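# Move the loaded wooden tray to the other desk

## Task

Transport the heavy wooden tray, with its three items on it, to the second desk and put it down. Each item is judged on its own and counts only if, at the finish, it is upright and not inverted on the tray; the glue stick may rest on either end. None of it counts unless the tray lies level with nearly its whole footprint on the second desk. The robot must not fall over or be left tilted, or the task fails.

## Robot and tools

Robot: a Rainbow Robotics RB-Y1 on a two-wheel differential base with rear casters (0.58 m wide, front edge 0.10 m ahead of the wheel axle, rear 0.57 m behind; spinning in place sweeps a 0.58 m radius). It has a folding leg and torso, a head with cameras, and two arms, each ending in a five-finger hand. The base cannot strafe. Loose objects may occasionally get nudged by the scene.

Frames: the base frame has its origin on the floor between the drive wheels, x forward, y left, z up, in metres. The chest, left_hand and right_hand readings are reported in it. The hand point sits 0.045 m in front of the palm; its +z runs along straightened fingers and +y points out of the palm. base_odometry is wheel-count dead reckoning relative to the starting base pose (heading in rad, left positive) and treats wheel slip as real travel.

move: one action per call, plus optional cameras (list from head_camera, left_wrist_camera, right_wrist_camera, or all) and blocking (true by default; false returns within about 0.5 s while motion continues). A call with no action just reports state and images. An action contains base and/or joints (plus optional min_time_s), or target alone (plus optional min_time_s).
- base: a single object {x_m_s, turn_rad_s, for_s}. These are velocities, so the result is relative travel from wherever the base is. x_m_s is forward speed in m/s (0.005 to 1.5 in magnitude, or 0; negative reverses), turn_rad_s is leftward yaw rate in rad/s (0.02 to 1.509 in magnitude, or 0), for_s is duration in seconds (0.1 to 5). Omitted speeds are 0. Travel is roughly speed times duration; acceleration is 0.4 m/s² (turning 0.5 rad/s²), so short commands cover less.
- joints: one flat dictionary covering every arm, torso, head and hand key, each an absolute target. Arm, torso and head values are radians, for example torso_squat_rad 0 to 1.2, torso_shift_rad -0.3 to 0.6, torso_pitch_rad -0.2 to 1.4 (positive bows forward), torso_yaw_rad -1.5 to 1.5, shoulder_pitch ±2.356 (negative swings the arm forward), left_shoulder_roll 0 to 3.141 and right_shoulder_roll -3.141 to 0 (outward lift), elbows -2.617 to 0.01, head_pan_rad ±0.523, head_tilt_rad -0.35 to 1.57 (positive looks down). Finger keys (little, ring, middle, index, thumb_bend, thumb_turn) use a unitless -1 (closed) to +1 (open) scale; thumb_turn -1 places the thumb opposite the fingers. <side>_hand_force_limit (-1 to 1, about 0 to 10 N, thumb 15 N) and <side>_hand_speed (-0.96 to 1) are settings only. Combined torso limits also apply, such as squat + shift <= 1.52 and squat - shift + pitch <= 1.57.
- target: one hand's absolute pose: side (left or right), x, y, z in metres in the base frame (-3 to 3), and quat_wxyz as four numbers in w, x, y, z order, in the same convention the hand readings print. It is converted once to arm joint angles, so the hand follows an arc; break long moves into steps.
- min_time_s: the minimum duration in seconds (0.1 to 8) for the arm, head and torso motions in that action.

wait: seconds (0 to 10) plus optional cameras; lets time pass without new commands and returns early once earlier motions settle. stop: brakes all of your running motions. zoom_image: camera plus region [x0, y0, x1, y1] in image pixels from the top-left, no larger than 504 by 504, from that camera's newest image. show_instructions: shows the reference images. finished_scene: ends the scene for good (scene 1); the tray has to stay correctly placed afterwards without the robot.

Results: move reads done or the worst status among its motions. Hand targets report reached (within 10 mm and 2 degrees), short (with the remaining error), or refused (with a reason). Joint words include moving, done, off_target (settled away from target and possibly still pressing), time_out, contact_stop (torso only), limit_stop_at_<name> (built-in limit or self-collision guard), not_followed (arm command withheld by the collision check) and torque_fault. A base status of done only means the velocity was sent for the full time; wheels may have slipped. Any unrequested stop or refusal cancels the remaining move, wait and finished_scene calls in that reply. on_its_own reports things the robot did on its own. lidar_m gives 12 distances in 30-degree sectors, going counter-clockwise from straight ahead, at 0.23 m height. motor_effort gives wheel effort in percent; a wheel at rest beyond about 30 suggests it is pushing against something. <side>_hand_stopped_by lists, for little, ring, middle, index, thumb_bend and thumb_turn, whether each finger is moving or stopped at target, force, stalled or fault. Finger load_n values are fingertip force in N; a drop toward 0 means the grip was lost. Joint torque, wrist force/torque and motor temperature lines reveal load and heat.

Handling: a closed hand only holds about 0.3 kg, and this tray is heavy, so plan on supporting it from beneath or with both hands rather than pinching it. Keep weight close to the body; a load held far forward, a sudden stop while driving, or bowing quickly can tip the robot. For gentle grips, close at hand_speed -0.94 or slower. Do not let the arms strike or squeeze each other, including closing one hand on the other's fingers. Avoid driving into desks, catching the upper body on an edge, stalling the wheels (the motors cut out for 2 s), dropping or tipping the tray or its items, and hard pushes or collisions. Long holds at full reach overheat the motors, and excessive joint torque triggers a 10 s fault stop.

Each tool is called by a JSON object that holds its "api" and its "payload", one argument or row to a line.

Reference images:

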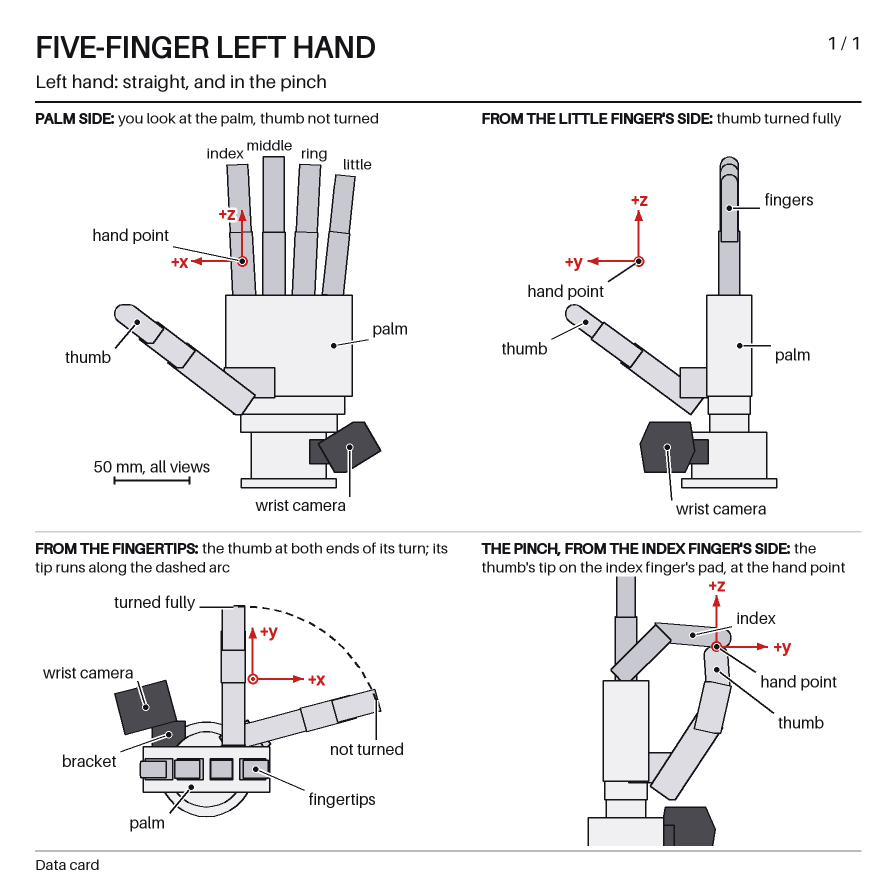

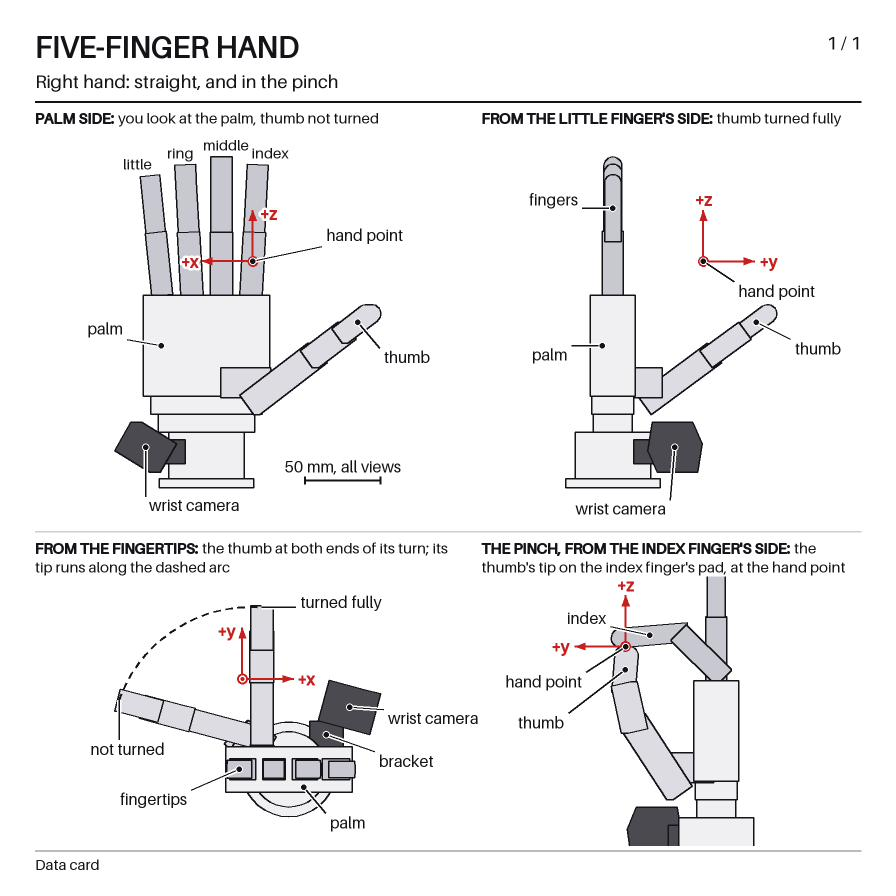

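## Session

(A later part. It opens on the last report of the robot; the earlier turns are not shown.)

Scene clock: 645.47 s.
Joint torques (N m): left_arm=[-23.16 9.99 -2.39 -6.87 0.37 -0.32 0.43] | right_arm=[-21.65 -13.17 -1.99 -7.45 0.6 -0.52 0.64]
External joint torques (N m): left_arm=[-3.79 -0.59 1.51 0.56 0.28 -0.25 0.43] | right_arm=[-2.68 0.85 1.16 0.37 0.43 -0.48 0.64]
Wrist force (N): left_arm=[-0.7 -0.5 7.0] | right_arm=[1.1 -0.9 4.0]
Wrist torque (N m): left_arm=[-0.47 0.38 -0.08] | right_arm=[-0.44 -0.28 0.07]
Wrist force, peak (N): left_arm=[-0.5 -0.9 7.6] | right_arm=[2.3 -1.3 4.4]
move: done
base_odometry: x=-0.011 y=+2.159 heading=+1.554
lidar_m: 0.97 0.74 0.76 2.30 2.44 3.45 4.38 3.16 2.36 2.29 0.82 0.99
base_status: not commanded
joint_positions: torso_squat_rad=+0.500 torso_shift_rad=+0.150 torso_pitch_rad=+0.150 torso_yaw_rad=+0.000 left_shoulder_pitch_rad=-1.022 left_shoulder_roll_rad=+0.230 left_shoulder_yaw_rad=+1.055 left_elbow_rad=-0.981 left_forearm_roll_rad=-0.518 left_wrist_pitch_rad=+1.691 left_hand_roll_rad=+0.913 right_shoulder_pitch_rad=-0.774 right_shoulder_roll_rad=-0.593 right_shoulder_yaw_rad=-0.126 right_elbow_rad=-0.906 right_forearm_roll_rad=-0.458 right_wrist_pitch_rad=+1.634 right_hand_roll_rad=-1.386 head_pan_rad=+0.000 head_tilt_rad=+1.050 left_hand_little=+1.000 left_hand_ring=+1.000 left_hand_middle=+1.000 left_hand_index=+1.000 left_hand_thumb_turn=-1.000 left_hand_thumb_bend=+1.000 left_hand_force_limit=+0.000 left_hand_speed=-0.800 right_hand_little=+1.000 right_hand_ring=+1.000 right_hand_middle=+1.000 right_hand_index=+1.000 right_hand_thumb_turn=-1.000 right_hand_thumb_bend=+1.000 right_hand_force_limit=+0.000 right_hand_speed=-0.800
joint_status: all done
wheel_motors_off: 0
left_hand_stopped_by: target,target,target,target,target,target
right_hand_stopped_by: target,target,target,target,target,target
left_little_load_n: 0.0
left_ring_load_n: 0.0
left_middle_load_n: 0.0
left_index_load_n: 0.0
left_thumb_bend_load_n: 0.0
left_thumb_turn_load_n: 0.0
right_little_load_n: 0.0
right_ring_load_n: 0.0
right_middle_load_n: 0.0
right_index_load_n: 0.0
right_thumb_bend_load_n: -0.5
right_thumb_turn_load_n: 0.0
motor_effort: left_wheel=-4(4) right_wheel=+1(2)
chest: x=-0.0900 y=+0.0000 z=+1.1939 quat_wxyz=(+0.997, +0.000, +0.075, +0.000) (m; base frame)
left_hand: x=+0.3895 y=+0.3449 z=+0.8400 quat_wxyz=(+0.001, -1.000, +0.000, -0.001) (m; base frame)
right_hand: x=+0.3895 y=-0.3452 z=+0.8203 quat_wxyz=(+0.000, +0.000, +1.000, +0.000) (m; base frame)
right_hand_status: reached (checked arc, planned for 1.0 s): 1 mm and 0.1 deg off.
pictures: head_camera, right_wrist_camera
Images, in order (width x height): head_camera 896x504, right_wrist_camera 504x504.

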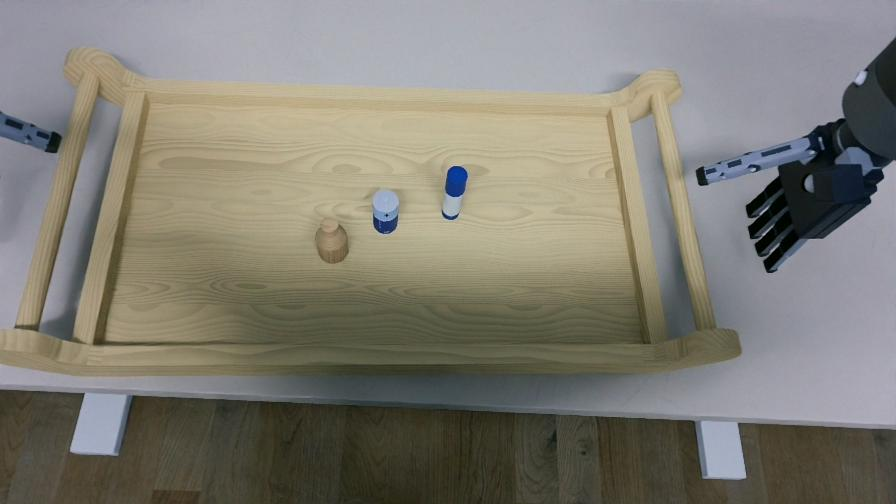

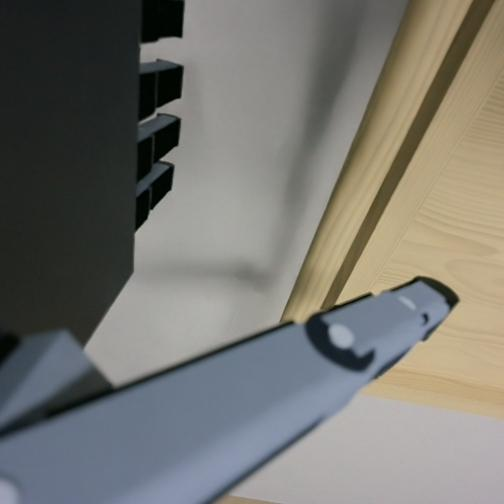

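{"api": "move", "payload": {
  "target": {"side": "right", "x": 0.39, "y": -0.345, "z": 0.813, "quat_wxyz": [0, 0, 1, 0]},
  "min_time_s": 1
}}

{"api": "move", "payload": {
  "target": {"side": "right", "x": 0.39, "y": -0.345, "z": 0.806, "quat_wxyz": [0, 0, 1, 0]},
  "min_time_s": 1,
  "cameras": ["head_camera", "right_wrist_camera"]
}}

{"api": "zoom_image", "payload": {
  "camera": "head_camera",
  "region": [600, 60, 896, 370]
}}

Scene clock: 667.27 s.
Joint torques (N m): left_arm=[-23.43 9.82 -2.35 -7.08 0.22 -0.19 0.23] | right_arm=[-22.07 -12.69 -1.52 -7.28 0.96 -0.84 0.67]
External joint torques (N m): left_arm=[-4.05 -0.76 1.55 0.35 0.14 -0.11 0.23] | right_arm=[-3.06 1.29 1.52 0.53 0.78 -0.8 0.67]
Wrist force (N): left_arm=[-0.4 -0.7 7.3] | right_arm=[0.5 -1.5 4.4]
Wrist torque (N m): left_arm=[-0.51 0.33 -0.05] | right_arm=[-0.60 -0.20 0.01]
Wrist force, peak (N): left_arm=[-0.5 -1.0 7.5] | right_arm=[1.9 -1.5 5.1]
move: done
base_odometry: x=-0.011 y=+2.159 heading=+1.554
lidar_m: 0.96 0.74 0.76 2.32 2.43 3.45 4.39 3.16 2.36 2.29 0.83 1.00
base_status: not commanded
joint_positions: torso_squat_rad=+0.500 torso_shift_rad=+0.150 torso_pitch_rad=+0.150 torso_yaw_rad=+0.000 left_shoulder_pitch_rad=-1.022 left_shoulder_roll_rad=+0.230 left_shoulder_yaw_rad=+1.055 left_elbow_rad=-0.981 left_forearm_roll_rad=-0.518 left_wrist_pitch_rad=+1.691 left_hand_roll_rad=+0.913 right_shoulder_pitch_rad=-0.779 right_shoulder_roll_rad=-0.588 right_shoulder_yaw_rad=-0.123 right_elbow_rad=-0.874 right_forearm_roll_rad=-0.454 right_wrist_pitch_rad=+1.607 right_hand_roll_rad=-1.378 head_pan_rad=+0.000 head_tilt_rad=+1.050 left_hand_little=+1.000 left_hand_ring=+1.000 left_hand_middle=+1.000 left_hand_index=+1.000 left_hand_thumb_turn=-1.000 left_hand_thumb_bend=+1.000 left_hand_force_limit=+0.000 left_hand_speed=-0.800 right_hand_little=+1.000 right_hand_ring=+1.000 right_hand_middle=+1.000 right_hand_index=+1.000 right_hand_thumb_turn=-1.000 right_hand_thumb_bend=+1.000 right_hand_force_limit=+0.000 right_hand_speed=-0.800
joint_status: all done
wheel_motors_off: 0
left_hand_stopped_by: target,target,target,target,target,target
right_hand_stopped_by: target,target,target,target,target,target
left_little_load_n: 0.0
left_ring_load_n: 0.0
left_middle_load_n: 0.0
left_index_load_n: 0.0
left_thumb_bend_load_n: 0.0
left_thumb_turn_load_n: 0.0
right_little_load_n: 0.0
right_ring_load_n: 0.0
right_middle_load_n: 0.0
right_index_load_n: 0.0
right_thumb_bend_load_n: 0.0
right_thumb_turn_load_n: 0.0
motor_effort: left_wheel=-4(4) right_wheel=+1(1)
chest: x=-0.0900 y=+0.0000 z=+1.1939 quat_wxyz=(+0.997, +0.000, +0.075, +0.000) (m; base frame)
left_hand: x=+0.3895 y=+0.3449 z=+0.8400 quat_wxyz=(+0.001, -1.000, +0.000, -0.001) (m; base frame)
right_hand: x=+0.3897 y=-0.3452 z=+0.8132 quat_wxyz=(+0.000, +0.000, +1.000, +0.000) (m; base frame)
right_hand_status: reached (checked arc, planned for 1.0 s): 0 mm and 0.1 deg off.
pictures: none

Scene clock: 668.60 s.
Joint torques (N m): left_arm=[-22.86 10.24 -2.23 -7.02 0.24 -0.34 0.18] | right_arm=[-22.38 -12.15 -2.31 -7.12 0.65 -0.53 0.39]
External joint torques (N m): left_arm=[-3.49 -0.34 1.66 0.41 0.15 -0.27 0.18] | right_arm=[-3.34 1.78 0.61 0.67 0.48 -0.49 0.39]
Wrist force (N): left_arm=[-0.2 -1.2 7.3] | right_arm=[1.7 -1.0 3.6]
Wrist torque (N m): left_arm=[-0.59 0.29 -0.03] | right_arm=[-0.47 -0.35 0.10]
Wrist force, peak (N): left_arm=[-0.5 -0.7 7.5] | right_arm=[1.8 -1.3 4.7]
move: done
base_odometry: x=-0.011 y=+2.159 heading=+1.554
lidar_m: 0.96 0.75 0.76 2.32 2.44 3.45 4.39 3.15 2.36 2.29 0.83 0.99
base_status: not commanded
joint_positions: torso_squat_rad=+0.500 torso_shift_rad=+0.150 torso_pitch_rad=+0.150 torso_yaw_rad=+0.000 left_shoulder_pitch_rad=-1.022 left_shoulder_roll_rad=+0.230 left_shoulder_yaw_rad=+1.055 left_elbow_rad=-0.981 left_forearm_roll_rad=-0.518 left_wrist_pitch_rad=+1.691 left_hand_roll_rad=+0.913 right_shoulder_pitch_rad=-0.783 right_shoulder_roll_rad=-0.582 right_shoulder_yaw_rad=-0.120 right_elbow_rad=-0.842 right_forearm_roll_rad=-0.451 right_wrist_pitch_rad=+1.580 right_hand_roll_rad=-1.371 head_pan_rad=+0.000 head_tilt_rad=+1.050 left_hand_little=+1.000 left_hand_ring=+1.000 left_hand_middle=+1.000 left_hand_index=+1.000 left_hand_thumb_turn=-1.000 left_hand_thumb_bend=+1.000 left_hand_force_limit=+0.000 left_hand_speed=-0.800 right_hand_little=+1.000 right_hand_ring=+1.000 right_hand_middle=+1.000 right_hand_index=+1.000 right_hand_thumb_turn=-1.000 right_hand_thumb_bend=+1.000 right_hand_force_limit=+0.000 right_hand_speed=-0.800
joint_status: all done
wheel_motors_off: 0
left_hand_stopped_by: target,target,target,target,target,target
right_hand_stopped_by: target,target,target,target,target,target
left_little_load_n: 0.0
left_ring_load_n: 0.0
left_middle_load_n: 0.0
left_index_load_n: 0.0
left_thumb_bend_load_n: 0.0
left_thumb_turn_load_n: 0.0
right_little_load_n: 0.0
right_ring_load_n: 0.0
right_middle_load_n: 0.0
right_index_load_n: 0.0
right_thumb_bend_load_n: 0.0
right_thumb_turn_load_n: 0.0
motor_effort: left_wheel=-4(4) right_wheel=+1(2)
chest: x=-0.0900 y=+0.0000 z=+1.1939 quat_wxyz=(+0.997, +0.000, +0.075, +0.000) (m; base frame)
left_hand: x=+0.3895 y=+0.3449 z=+0.8400 quat_wxyz=(+0.001, -1.000, +0.000, -0.001) (m; base frame)
right_hand: x=+0.3897 y=-0.3452 z=+0.8062 quat_wxyz=(+0.000, +0.000, +1.000, +0.000) (m; base frame)
right_hand_status: reached (checked arc, planned for 1.0 s): 0 mm and 0.1 deg off.
pictures: head_camera, right_wrist_camera
Images, in order (width x height): head_camera 896x504, right_wrist_camera 504x504.

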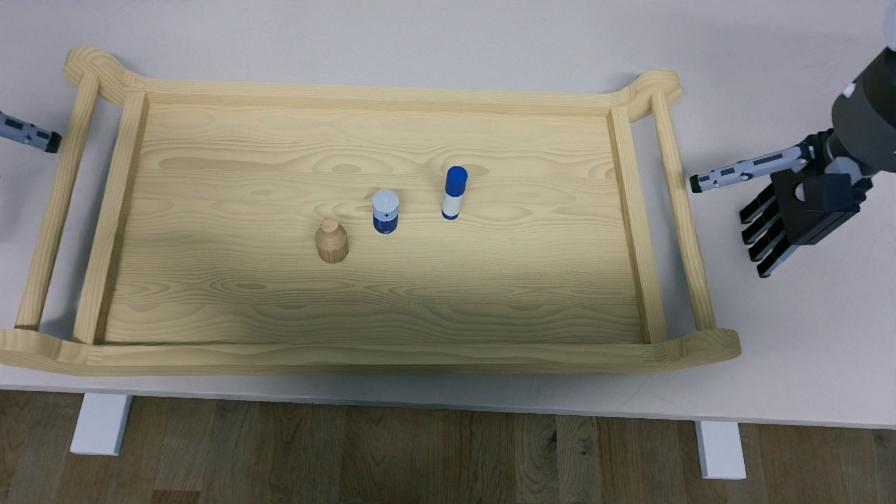

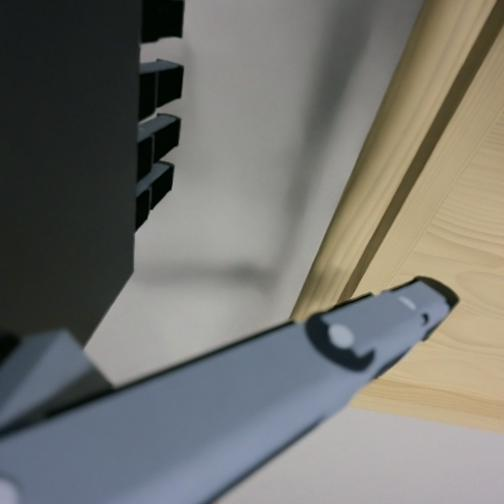

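Scaled by 1.626 from the camera's 896x504 image, which has a finer 1280x720 frame.

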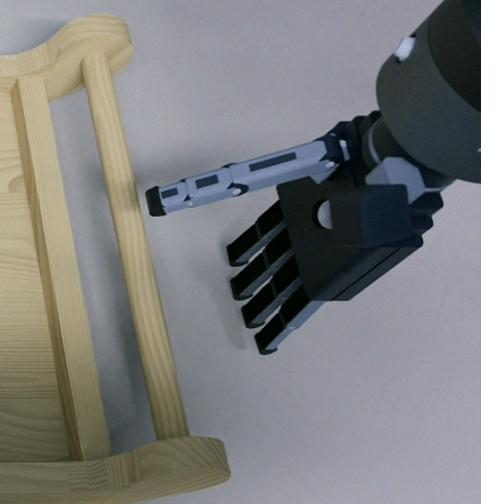

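{"api": "move", "payload": {
  "target": {"side": "right", "x": 0.39, "y": -0.345, "z": 0.799, "quat_wxyz": [0, 0, 1, 0]},
  "min_time_s": 1
}}

{"api": "move", "payload": {
  "target": {"side": "right", "x": 0.39, "y": -0.345, "z": 0.793, "quat_wxyz": [0, 0, 1, 0]},
  "min_time_s": 1,
  "cameras": ["head_camera", "right_wrist_camera"]
}}

{"api": "zoom_image", "payload": {
  "camera": "head_camera",
  "region": [600, 60, 896, 370]
}}

Scene clock: 699.30 s.
Joint torques (N m): left_arm=[-23.38 9.59 -1.88 -6.87 0.28 -0.41 0.37] | right_arm=[-22.01 -11.83 -1.8 -7.28 0.53 -0.58 0.44]
External joint torques (N m): left_arm=[-4.01 -0.99 2.02 0.56 0.19 -0.34 0.37] | right_arm=[-2.93 2.05 1 0.48 0.35 -0.55 0.44]
Wrist force (N): left_arm=[-0.6 -0.8 7.3] | right_arm=[0.9 -1.8 4.5]
Wrist torque (N m): left_arm=[-0.53 0.37 -0.07] | right_arm=[-0.63 -0.29 0.00]
Wrist force, peak (N): left_arm=[-0.7 -0.8 7.5] | right_arm=[1.6 -1.4 5.2]
move: done
base_odometry: x=-0.011 y=+2.159 heading=+1.554
lidar_m: 0.97 0.74 0.75 2.31 2.42 3.45 4.38 3.16 2.37 2.30 0.83 1.00
base_status: not commanded
joint_positions: torso_squat_rad=+0.500 torso_shift_rad=+0.150 torso_pitch_rad=+0.150 torso_yaw_rad=+0.000 left_shoulder_pitch_rad=-1.022 left_shoulder_roll_rad=+0.230 left_shoulder_yaw_rad=+1.055 left_elbow_rad=-0.981 left_forearm_roll_rad=-0.518 left_wrist_pitch_rad=+1.691 left_hand_roll_rad=+0.913 right_shoulder_pitch_rad=-0.789 right_shoulder_roll_rad=-0.577 right_shoulder_yaw_rad=-0.117 right_elbow_rad=-0.809 right_forearm_roll_rad=-0.448 right_wrist_pitch_rad=+1.552 right_hand_roll_rad=-1.363 head_pan_rad=+0.000 head_tilt_rad=+1.050 left_hand_little=+1.000 left_hand_ring=+1.000 left_hand_middle=+1.000 left_hand_index=+1.000 left_hand_thumb_turn=-1.000 left_hand_thumb_bend=+1.000 left_hand_force_limit=+0.000 left_hand_speed=-0.800 right_hand_little=+1.000 right_hand_ring=+1.000 right_hand_middle=+1.000 right_hand_index=+1.000 right_hand_thumb_turn=-1.000 right_hand_thumb_bend=+1.000 right_hand_force_limit=+0.000 right_hand_speed=-0.800
joint_status: all done
wheel_motors_off: 0
left_hand_stopped_by: target,target,target,target,target,target
right_hand_stopped_by: target,target,target,target,target,target
left_little_load_n: 0.0
left_ring_load_n: 0.0
left_middle_load_n: 0.0
left_index_load_n: 0.0
left_thumb_bend_load_n: 0.0
left_thumb_turn_load_n: 0.0
right_little_load_n: 0.0
right_ring_load_n: 0.0
right_middle_load_n: 0.0
right_index_load_n: 0.0
right_thumb_bend_load_n: 0.0
right_thumb_turn_load_n: 0.0
motor_effort: left_wheel=-4(4) right_wheel=+1(2)
chest: x=-0.0900 y=+0.0000 z=+1.1939 quat_wxyz=(+0.997, +0.000, +0.075, +0.000) (m; base frame)
left_hand: x=+0.3895 y=+0.3449 z=+0.8400 quat_wxyz=(+0.001, -1.000, +0.000, -0.001) (m; base frame)
right_hand: x=+0.3897 y=-0.3452 z=+0.7992 quat_wxyz=(+0.000, +0.000, +1.000, +0.000) (m; base frame)
right_hand_status: reached (checked arc, planned for 1.0 s): 0 mm and 0.1 deg off.
pictures: none

Scene clock: 700.63 s.
Joint torques (N m): left_arm=[-22.8 9.62 -2.51 -6.98 0.42 -0.39 0.18] | right_arm=[-13.69 -7.28 -0.41 -3.46 0.96 -3.52 0.26]
External joint torques (N m): left_arm=[-3.41 -0.95 1.39 0.44 0.33 -0.32 0.18] | right_arm=[5.48 6.58 2.28 4.29 0.78 -3.48 0.26]
Wrist force (N): left_arm=[-0.6 -0.9 7.1] | right_arm=[11.4 1.7 -27.2]
Wrist torque (N m): left_arm=[-0.51 0.35 -0.05] | right_arm=[1.11 1.07 0.74]
Wrist force, peak (N): left_arm=[-0.3 -0.9 7.5] | right_arm=[11.5 1.4 -28.6]
move: done
base_odometry: x=-0.011 y=+2.159 heading=+1.554
lidar_m: 0.96 0.74 0.76 2.31 2.42 3.45 4.40 3.16 2.35 2.30 0.83 1.00
base_status: not commanded
joint_positions: torso_squat_rad=+0.500 torso_shift_rad=+0.150 torso_pitch_rad=+0.149 torso_yaw_rad=+0.000 left_shoulder_pitch_rad=-1.022 left_shoulder_roll_rad=+0.230 left_shoulder_yaw_rad=+1.055 left_elbow_rad=-0.981 left_forearm_roll_rad=-0.518 left_wrist_pitch_rad=+1.691 left_hand_roll_rad=+0.913 right_shoulder_pitch_rad=-0.798 right_shoulder_roll_rad=-0.574 right_shoulder_yaw_rad=-0.115 right_elbow_rad=-0.778 right_forearm_roll_rad=-0.445 right_wrist_pitch_rad=+1.527 right_hand_roll_rad=-1.355 head_pan_rad=+0.000 head_tilt_rad=+1.050 left_hand_little=+1.000 left_hand_ring=+1.000 left_hand_middle=+1.000 left_hand_index=+1.000 left_hand_thumb_turn=-1.000 left_hand_thumb_bend=+1.000 left_hand_force_limit=+0.000 left_hand_speed=-0.800 right_hand_little=+1.000 right_hand_ring=+1.000 right_hand_middle=+1.000 right_hand_index=+1.000 right_hand_thumb_turn=-1.000 right_hand_thumb_bend=+1.000 right_hand_force_limit=+0.000 right_hand_speed=-0.800
joint_status: all done
wheel_motors_off: 0
left_hand_stopped_by: target,target,target,target,target,target
right_hand_stopped_by: target,target,target,target,target,target
left_little_load_n: 0.0
left_ring_load_n: 0.0
left_middle_load_n: 0.0
left_index_load_n: 0.0
left_thumb_bend_load_n: 0.0
left_thumb_turn_load_n: 0.0
right_little_load_n: 0.0
right_ring_load_n: 0.0
right_middle_load_n: -4.5
right_index_load_n: 0.0
right_thumb_bend_load_n: 0.0
right_thumb_turn_load_n: 0.0
motor_effort: left_wheel=-4(4) right_wheel=+1(2)
chest: x=-0.0904 y=+0.0002 z=+1.1939 quat_wxyz=(+0.997, +0.000, +0.075, +0.000) (m; base frame)
left_hand: x=+0.3893 y=+0.3449 z=+0.8403 quat_wxyz=(+0.001, -1.000, +0.000, -0.002) (m; base frame)
right_hand: x=+0.3907 y=-0.3456 z=+0.7952 quat_wxyz=(+0.002, +0.000, +1.000, -0.001) (m; base frame)
right_hand_status: reached (checked arc, planned for 1.0 s): 2 mm and 0.3 deg off.
pictures: head_camera, right_wrist_camera
Images, in order (width x height): head_camera 896x504, right_wrist_camera 504x504.

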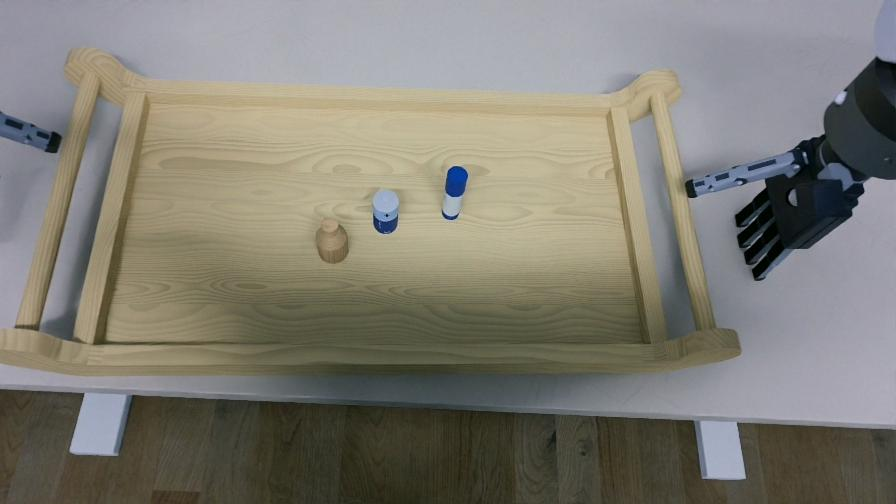

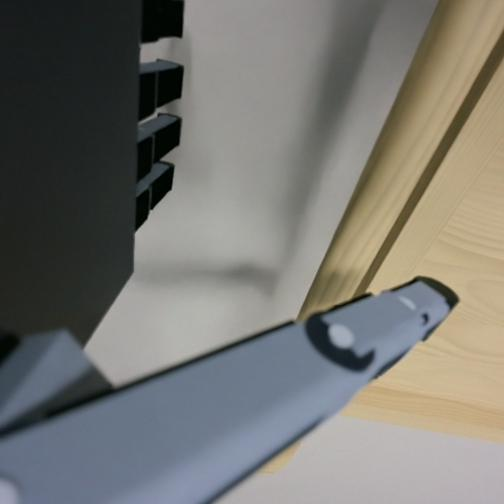

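Scaled by 1.626 from the camera's 896x504 image, which has a finer 1280x720 frame.

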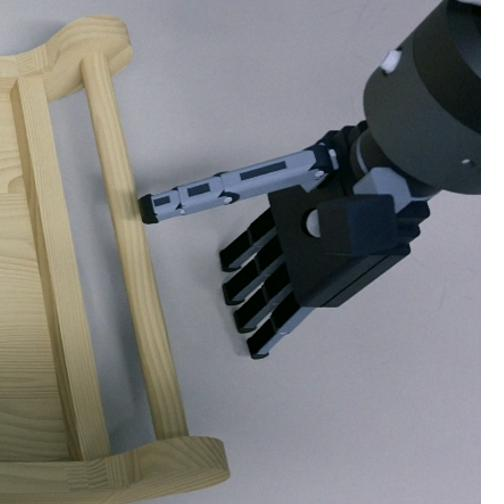

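{"api": "move", "payload": {
  "target": {"side": "right", "x": 0.395, "y": -0.36, "z": 0.83, "quat_wxyz": [0, 0, 1, 0]},
  "min_time_s": 1
}}

{"api": "move", "payload": {
  "target": {"side": "left", "x": 0.395, "y": 0.37, "z": 0.83, "quat_wxyz": [0, 1, 0, 0]},
  "min_time_s": 1
}}

{"api": "move", "payload": {
  "joints": {"left_hand_thumb_turn": 1, "right_hand_thumb_turn": 1, "left_hand_index": 0, "left_hand_middle": 0, "left_hand_ring": 0, "left_hand_little": 0, "right_hand_index": 0, "right_hand_middle": 0, "right_hand_ring": 0, "right_hand_little": 0},
  "cameras": ["all"]
}}

{"api": "zoom_image", "payload": {
  "camera": "head_camera",
  "region": [600, 60, 896, 370]
}}

Scene clock: 809.40 s.
Joint torques (N m): left_arm=[-22.58 9.8 -2.31 -6.84 0.35 -0.41 0.21] | right_arm=[-21.75 -14.48 -4.17 -8.47 0.04 0.08 0.31]
External joint torques (N m): left_arm=[-3.2 -0.77 1.59 0.59 0.26 -0.33 0.21] | right_arm=[-2.3 0.07 -1.3 -0.7 -0.13 0.11 0.31]
Wrist force (N): left_arm=[-0.7 -0.9 7.3] | right_arm=[1.2 -1.5 4.3]
Wrist torque (N m): left_arm=[-0.57 0.39 -0.06] | right_arm=[-0.61 -0.35 0.07]
Wrist force, peak (N): left_arm=[-0.5 -1.0 7.5] | right_arm=[11.6 2.2 -28.2]
move: done
base_odometry: x=-0.011 y=+2.159 heading=+1.554
lidar_m: 0.97 0.74 0.75 2.31 2.44 3.44 4.39 3.15 2.36 2.30 0.83 1.00
base_status: not commanded
joint_positions: torso_squat_rad=+0.500 torso_shift_rad=+0.150 torso_pitch_rad=+0.150 torso_yaw_rad=+0.000 left_shoulder_pitch_rad=-1.022 left_shoulder_roll_rad=+0.230 left_shoulder_yaw_rad=+1.055 left_elbow_rad=-0.981 left_forearm_roll_rad=-0.518 left_wrist_pitch_rad=+1.691 left_hand_roll_rad=+0.913 right_shoulder_pitch_rad=-0.832 right_shoulder_roll_rad=-0.626 right_shoulder_yaw_rad=-0.130 right_elbow_rad=-0.804 right_forearm_roll_rad=-0.464 right_wrist_pitch_rad=+1.613 right_hand_roll_rad=-1.338 head_pan_rad=+0.000 head_tilt_rad=+1.050 left_hand_little=+1.000 left_hand_ring=+1.000 left_hand_middle=+1.000 left_hand_index=+1.000 left_hand_thumb_turn=-1.000 left_hand_thumb_bend=+1.000 left_hand_force_limit=+0.000 left_hand_speed=-0.800 right_hand_little=+1.000 right_hand_ring=+1.000 right_hand_middle=+1.000 right_hand_index=+1.000 right_hand_thumb_turn=-1.000 right_hand_thumb_bend=+1.000 right_hand_force_limit=+0.000 right_hand_speed=-0.800
joint_status: all done
wheel_motors_off: 0
left_hand_stopped_by: target,target,target,target,target,target
right_hand_stopped_by: target,target,target,target,target,target
left_little_load_n: 0.0
left_ring_load_n: 0.0
left_middle_load_n: 0.0
left_index_load_n: 0.0
left_thumb_bend_load_n: 0.0
left_thumb_turn_load_n: 0.0
right_little_load_n: 0.0
right_ring_load_n: 0.0
right_middle_load_n: 0.0
right_index_load_n: 0.0
right_thumb_bend_load_n: 0.0
right_thumb_turn_load_n: 0.0
motor_effort: left_wheel=-4(4) right_wheel=+2(2)
chest: x=-0.0901 y=+0.0001 z=+1.1939 quat_wxyz=(+0.997, +0.000, +0.075, +0.000) (m; base frame)
left_hand: x=+0.3894 y=+0.3449 z=+0.8401 quat_wxyz=(+0.001, -1.000, +0.000, -0.001) (m; base frame)
right_hand: x=+0.3950 y=-0.3601 z=+0.8294 quat_wxyz=(-0.001, +0.000, +1.000, +0.000) (m; base frame)
right_hand_status: reached (checked arc, planned for 1.0 s): 1 mm and 0.1 deg off.
pictures: none

Scene clock: 810.73 s.
Joint torques (N m): left_arm=[-23.08 10.41 -1.5 -6.81 0.33 -0.37 0.24] | right_arm=[-22.39 -14.82 -4.07 -8.78 0.03 0.01 0.57]
External joint torques (N m): left_arm=[-3.52 -1.23 1.72 0.62 0.24 -0.3 0.24] | right_arm=[-2.94 -0.27 -1.2 -1 -0.14 0.04 0.57]
Wrist force (N): left_arm=[-0.4 -0.9 7.3] | right_arm=[1.4 -0.6 4.4]
Wrist torque (N m): left_arm=[-0.54 0.34 -0.05] | right_arm=[-0.48 -0.35 0.11]
Wrist force, peak (N): left_arm=[-0.3 -0.9 7.5] | right_arm=[1.4 -1.6 5.0]
move: done
base_odometry: x=-0.011 y=+2.159 heading=+1.554
lidar_m: 0.97 0.74 0.76 2.30 2.44 3.45 4.39 3.16 2.37 2.30 0.83 1.00
base_status: not commanded
joint_positions: torso_squat_rad=+0.500 torso_shift_rad=+0.150 torso_pitch_rad=+0.150 torso_yaw_rad=+0.000 left_shoulder_pitch_rad=-1.042 left_shoulder_roll_rad=+0.341 left_shoulder_yaw_rad=+1.074 left_elbow_rad=-0.785 left_forearm_roll_rad=-0.501 left_wrist_pitch_rad=+1.593 left_hand_roll_rad=+0.926 right_shoulder_pitch_rad=-0.832 right_shoulder_roll_rad=-0.626 right_shoulder_yaw_rad=-0.130 right_elbow_rad=-0.804 right_forearm_roll_rad=-0.464 right_wrist_pitch_rad=+1.613 right_hand_roll_rad=-1.338 head_pan_rad=+0.000 head_tilt_rad=+1.050 left_hand_little=+1.000 left_hand_ring=+1.000 left_hand_middle=+1.000 left_hand_index=+1.000 left_hand_thumb_turn=-1.000 left_hand_thumb_bend=+1.000 left_hand_force_limit=+0.000 left_hand_speed=-0.800 right_hand_little=+1.000 right_hand_ring=+1.000 right_hand_middle=+1.000 right_hand_index=+1.000 right_hand_thumb_turn=-1.000 right_hand_thumb_bend=+1.000 right_hand_force_limit=+0.000 right_hand_speed=-0.800
joint_status: all done
wheel_motors_off: 0
left_hand_stopped_by: target,target,target,target,target,target
right_hand_stopped_by: target,target,target,target,target,target
left_little_load_n: 0.0
left_ring_load_n: 0.0
left_middle_load_n: 0.0
left_index_load_n: 0.0
left_thumb_bend_load_n: 0.0
left_thumb_turn_load_n: -0.5
right_little_load_n: 0.0
right_ring_load_n: 0.0
right_middle_load_n: 0.0
right_index_load_n: 0.0
right_thumb_bend_load_n: 0.0
right_thumb_turn_load_n: 0.0
motor_effort: left_wheel=-4(4) right_wheel=+2(2)
chest: x=-0.0901 y=+0.0001 z=+1.1939 quat_wxyz=(+0.997, +0.000, +0.075, +0.000) (m; base frame)
left_hand: x=+0.3944 y=+0.3699 z=+0.8301 quat_wxyz=(+0.001, -1.000, -0.001, -0.002) (m; base frame)
left_hand_status: reached (checked arc, planned for 1.0 s): 1 mm and 0.3 deg off.
right_hand: x=+0.3950 y=-0.3601 z=+0.8294 quat_wxyz=(-0.001, +0.000, +1.000, +0.000) (m; base frame)
pictures: none

Scene clock: 816.37 s.
Joint torques (N m): left_arm=[-23.31 10.16 -1.37 -7.09 0.21 -0.53 0.26] | right_arm=[-21.43 -14.38 -3.67 -8.57 0.08 0.2 0.56]
External joint torques (N m): left_arm=[-3.73 -1.48 1.84 0.34 0.11 -0.45 0.26] | right_arm=[-1.97 0.17 -0.8 -0.79 -0.08 0.24 0.56]
Wrist force (N): left_arm=[-0.5 -0.8 7.0] | right_arm=[1.6 -0.9 3.4]
Wrist torque (N m): left_arm=[-0.49 0.32 -0.05] | right_arm=[-0.45 -0.34 0.09]
Wrist force, peak (N): left_arm=[-0.2 -0.8 7.6] | right_arm=[0.5 -1.9 5.4]
move: done
base_odometry: x=-0.011 y=+2.159 heading=+1.554
lidar_m: 0.97 0.73 0.76 2.31 2.44 3.45 4.39 3.15 2.36 2.29 0.82 0.99
base_status: not commanded
joint_positions: torso_squat_rad=+0.500 torso_shift_rad=+0.150 torso_pitch_rad=+0.150 torso_yaw_rad=+0.000 left_shoulder_pitch_rad=-1.042 left_shoulder_roll_rad=+0.341 left_shoulder_yaw_rad=+1.074 left_elbow_rad=-0.785 left_forearm_roll_rad=-0.501 left_wrist_pitch_rad=+1.593 left_hand_roll_rad=+0.926 right_shoulder_pitch_rad=-0.832 right_shoulder_roll_rad=-0.626 right_shoulder_yaw_rad=-0.130 right_elbow_rad=-0.804 right_forearm_roll_rad=-0.464 right_wrist_pitch_rad=+1.613 right_hand_roll_rad=-1.338 head_pan_rad=+0.000 head_tilt_rad=+1.050 left_hand_little=+0.000 left_hand_ring=+0.000 left_hand_middle=+0.000 left_hand_index=+0.000 left_hand_thumb_turn=+1.000 left_hand_thumb_bend=+1.000 left_hand_force_limit=+0.000 left_hand_speed=-0.800 right_hand_little=+0.000 right_hand_ring=+0.000 right_hand_middle=+0.000 right_hand_index=+0.000 right_hand_thumb_turn=+1.000 right_hand_thumb_bend=+1.000 right_hand_force_limit=+0.000 right_hand_speed=-0.800
joint_status: all done
wheel_motors_off: 0
left_hand_stopped_by: target,target,target,target,target,target
right_hand_stopped_by: target,target,target,target,target,target
left_little_load_n: 0.0
left_ring_load_n: 0.5
left_middle_load_n: 0.0
left_index_load_n: 0.0
left_thumb_bend_load_n: 0.0
left_thumb_turn_load_n: 0.0
right_little_load_n: 0.0
right_ring_load_n: 0.0
right_middle_load_n: 0.0
right_index_load_n: 0.0
right_thumb_bend_load_n: 0.0
right_thumb_turn_load_n: 0.0
motor_effort: left_wheel=-4(4) right_wheel=+1(2)
chest: x=-0.0901 y=+0.0001 z=+1.1939 quat_wxyz=(+0.997, +0.000, +0.075, +0.000) (m; base frame)
left_hand: x=+0.3944 y=+0.3699 z=+0.8301 quat_wxyz=(+0.001, -1.000, -0.001, -0.002) (m; base frame)
right_hand: x=+0.3950 y=-0.3601 z=+0.8294 quat_wxyz=(-0.001, +0.000, +1.000, +0.000) (m; base frame)
pictures: head_camera, left_wrist_camera, right_wrist_camera
Images, in order (width x height): head_camera 896x504, left_wrist_camera 504x504, right_wrist_camera 504x504.

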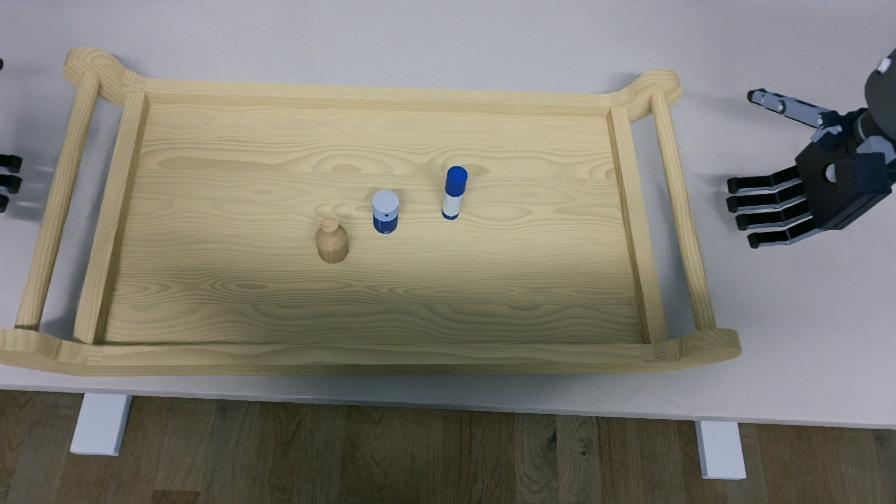

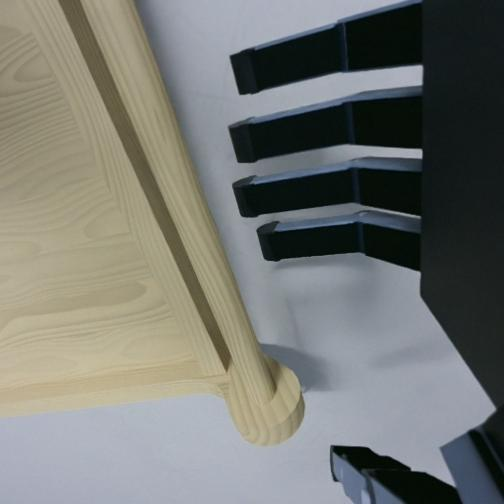

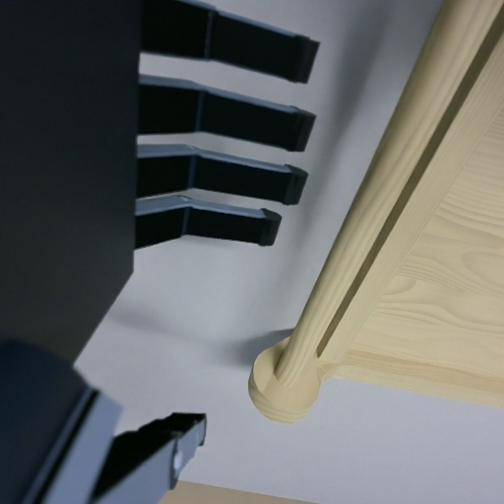

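Scaled by 1.626 from the camera's 896x504 image, which has a finer 1280x720 frame.

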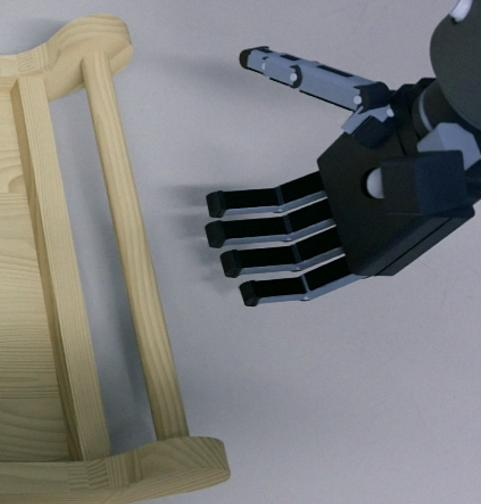

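{"api": "move", "payload": {
  "target": {"side": "right", "x": 0.40, "y": -0.36, "z": 0.785, "quat_wxyz": [0, 0, 1, 0]},
  "min_time_s": 1.5
}}

{"api": "move", "payload": {
  "target": {"side": "left", "x": 0.40, "y": 0.37, "z": 0.785, "quat_wxyz": [0, 1, 0, 0]},
  "min_time_s": 1.5,
  "cameras": ["all"]
}}

{"api": "zoom_image", "payload": {
  "camera": "head_camera",
  "region": [600, 60, 896, 370]
}}

Scene clock: 841.60 s.
Joint torques (N m): left_arm=[-23.16 10.61 -2.22 -7.06 0.33 -0.25 0.34] | right_arm=[-22.41 -13.07 -0.11 -7.07 0.58 -0.53 0.39]
External joint torques (N m): left_arm=[-3.58 -1.03 0.99 0.38 0.22 -0.17 0.34] | right_arm=[-2.29 0.95 1.54 0.4 0.42 -0.48 0.39]
Wrist force (N): left_arm=[-0.6 -0.8 7.1] | right_arm=[0.7 -0.9 4.2]
Wrist torque (N m): left_arm=[-0.53 0.35 -0.08] | right_arm=[-0.48 -0.22 0.06]
Wrist force, peak (N): left_arm=[-0.6 -0.9 7.5] | right_arm=[1.0 -1.5 5.3]
move: done
base_odometry: x=-0.011 y=+2.159 heading=+1.554
lidar_m: 0.97 0.74 0.76 2.31 2.42 3.45 4.39 3.15 2.36 2.29 0.82 0.99
base_status: not commanded
joint_positions: torso_squat_rad=+0.500 torso_shift_rad=+0.150 torso_pitch_rad=+0.150 torso_yaw_rad=+0.000 left_shoulder_pitch_rad=-1.042 left_shoulder_roll_rad=+0.341 left_shoulder_yaw_rad=+1.074 left_elbow_rad=-0.785 left_forearm_roll_rad=-0.501 left_wrist_pitch_rad=+1.593 left_hand_roll_rad=+0.926 right_shoulder_pitch_rad=-0.922 right_shoulder_roll_rad=-0.593 right_shoulder_yaw_rad=-0.112 right_elbow_rad=-0.492 right_forearm_roll_rad=-0.436 right_wrist_pitch_rad=+1.385 right_hand_roll_rad=-1.270 head_pan_rad=+0.000 head_tilt_rad=+1.050 left_hand_little=+0.000 left_hand_ring=+0.000 left_hand_middle=+0.000 left_hand_index=+0.000 left_hand_thumb_turn=+1.000 left_hand_thumb_bend=+1.000 left_hand_force_limit=+0.000 left_hand_speed=-0.800 right_hand_little=+0.000 right_hand_ring=+0.000 right_hand_middle=+0.000 right_hand_index=+0.000 right_hand_thumb_turn=+1.000 right_hand_thumb_bend=+1.000 right_hand_force_limit=+0.000 right_hand_speed=-0.800
joint_status: all done
wheel_motors_off: 0
left_hand_stopped_by: target,target,target,target,target,target
right_hand_stopped_by: target,target,target,target,target,target
left_little_load_n: 0.5
left_ring_load_n: 0.0
left_middle_load_n: 0.0
left_index_load_n: 0.0
left_thumb_bend_load_n: 0.0
left_thumb_turn_load_n: 0.0
right_little_load_n: 0.0
right_ring_load_n: 0.0
right_middle_load_n: 0.0
right_index_load_n: 0.0
right_thumb_bend_load_n: 0.0
right_thumb_turn_load_n: 0.0
motor_effort: left_wheel=-4(4) right_wheel=+1(2)
chest: x=-0.0901 y=+0.0001 z=+1.1939 quat_wxyz=(+0.997, +0.000, +0.075, +0.000) (m; base frame)
left_hand: x=+0.3944 y=+0.3699 z=+0.8301 quat_wxyz=(+0.001, -1.000, -0.001, -0.002) (m; base frame)
right_hand: x=+0.3994 y=-0.3599 z=+0.7853 quat_wxyz=(+0.003, +0.001, +1.000, -0.002) (m; base frame)
right_hand_status: reached (checked arc, planned for 1.5 s): 1 mm and 0.5 deg off.
pictures: none

Scene clock: 843.43 s.
Joint torques (N m): left_arm=[-22.85 10.42 -0.19 -6.52 0.15 -0.23 0.17] | right_arm=[-22.88 -13.26 0.29 -7.13 0.64 -0.46 0.51]
External joint torques (N m): left_arm=[-3.15 -1.71 1.39 0.39 0.04 -0.14 0.17] | right_arm=[-2.76 0.76 1.95 0.34 0.47 -0.4 0.51]
Wrist force (N): left_arm=[-0.5 -0.9 6.9] | right_arm=[0.9 -1.4 4.0]
Wrist torque (N m): left_arm=[-0.52 0.33 -0.07] | right_arm=[-0.51 -0.24 0.03]
Wrist force, peak (N): left_arm=[-0.7 -0.7 7.5] | right_arm=[1.3 -1.4 4.7]
move: done
base_odometry: x=-0.011 y=+2.159 heading=+1.554
lidar_m: 0.97 0.73 0.76 2.31 2.42 3.45 4.39 3.15 2.36 2.30 0.83 0.99
base_status: not commanded
joint_positions: torso_squat_rad=+0.500 torso_shift_rad=+0.150 torso_pitch_rad=+0.150 torso_yaw_rad=+0.000 left_shoulder_pitch_rad=-1.075 left_shoulder_roll_rad=+0.477 left_shoulder_yaw_rad=+1.076 left_elbow_rad=-0.359 left_forearm_roll_rad=-0.498 left_wrist_pitch_rad=+1.319 left_hand_roll_rad=+1.038 right_shoulder_pitch_rad=-0.922 right_shoulder_roll_rad=-0.593 right_shoulder_yaw_rad=-0.112 right_elbow_rad=-0.492 right_forearm_roll_rad=-0.436 right_wrist_pitch_rad=+1.385 right_hand_roll_rad=-1.270 head_pan_rad=+0.000 head_tilt_rad=+1.050 left_hand_little=+0.000 left_hand_ring=+0.000 left_hand_middle=+0.000 left_hand_index=+0.000 left_hand_thumb_turn=+1.000 left_hand_thumb_bend=+1.000 left_hand_force_limit=+0.000 left_hand_speed=-0.800 right_hand_little=+0.000 right_hand_ring=+0.000 right_hand_middle=+0.000 right_hand_index=+0.000 right_hand_thumb_turn=+1.000 right_hand_thumb_bend=+1.000 right_hand_force_limit=+0.000 right_hand_speed=-0.800
joint_status: all done
wheel_motors_off: 0
left_hand_stopped_by: target,target,target,target,target,target
right_hand_stopped_by: target,target,target,target,target,target
left_little_load_n: 0.0
left_ring_load_n: 0.0
left_middle_load_n: 0.5
left_index_load_n: 0.5
left_thumb_bend_load_n: 0.0
left_thumb_turn_load_n: 0.0
right_little_load_n: 0.0
right_ring_load_n: 0.0
right_middle_load_n: 0.0
right_index_load_n: 0.5
right_thumb_bend_load_n: 0.0
right_thumb_turn_load_n: 0.5
motor_effort: left_wheel=-4(4) right_wheel=+1(2)
chest: x=-0.0901 y=+0.0001 z=+1.1939 quat_wxyz=(+0.997, +0.000, +0.075, +0.000) (m; base frame)
left_hand: x=+0.3993 y=+0.3699 z=+0.7851 quat_wxyz=(+0.002, -1.000, -0.001, -0.004) (m; base frame)
left_hand_status: reached (checked arc, planned for 1.5 s): 1 mm and 0.5 deg off.
right_hand: x=+0.3994 y=-0.3599 z=+0.7853 quat_wxyz=(+0.003, +0.001, +1.000, -0.002) (m; base frame)
pictures: head_camera, left_wrist_camera, right_wrist_camera
Images, in order (width x height): head_camera 896x504, left_wrist_camera 504x504, right_wrist_camera 504x504.

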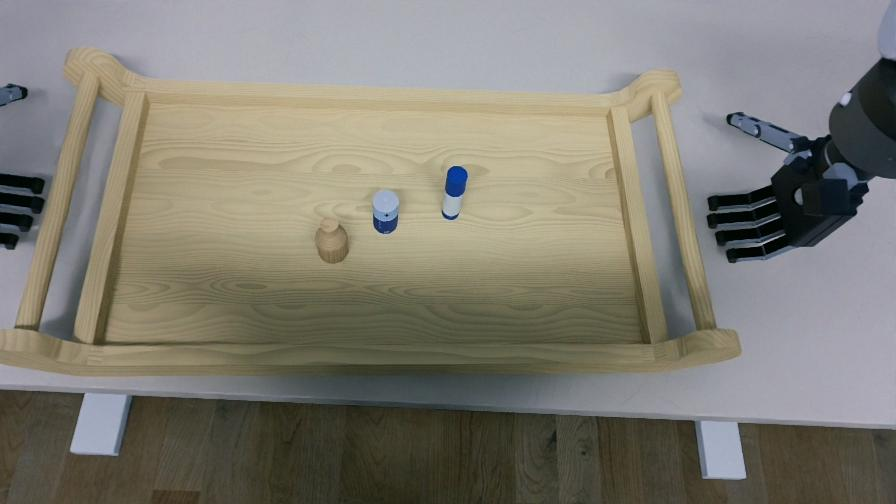

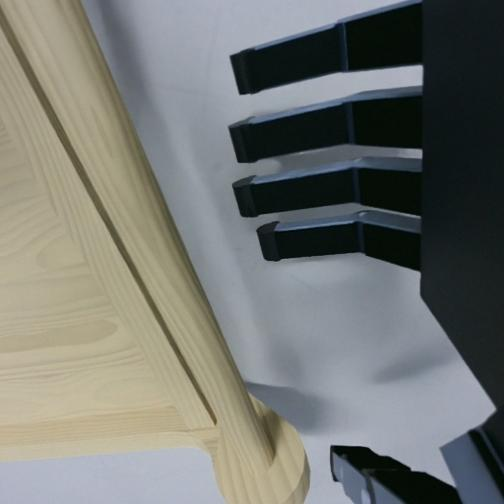

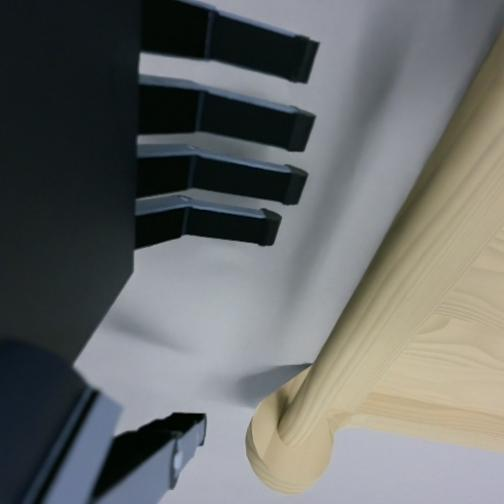

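Scaled by 1.626 from the camera's 896x504 image, which has a finer 1280x720 frame.

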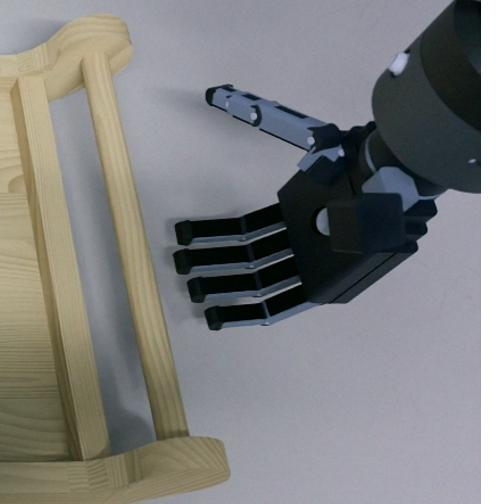

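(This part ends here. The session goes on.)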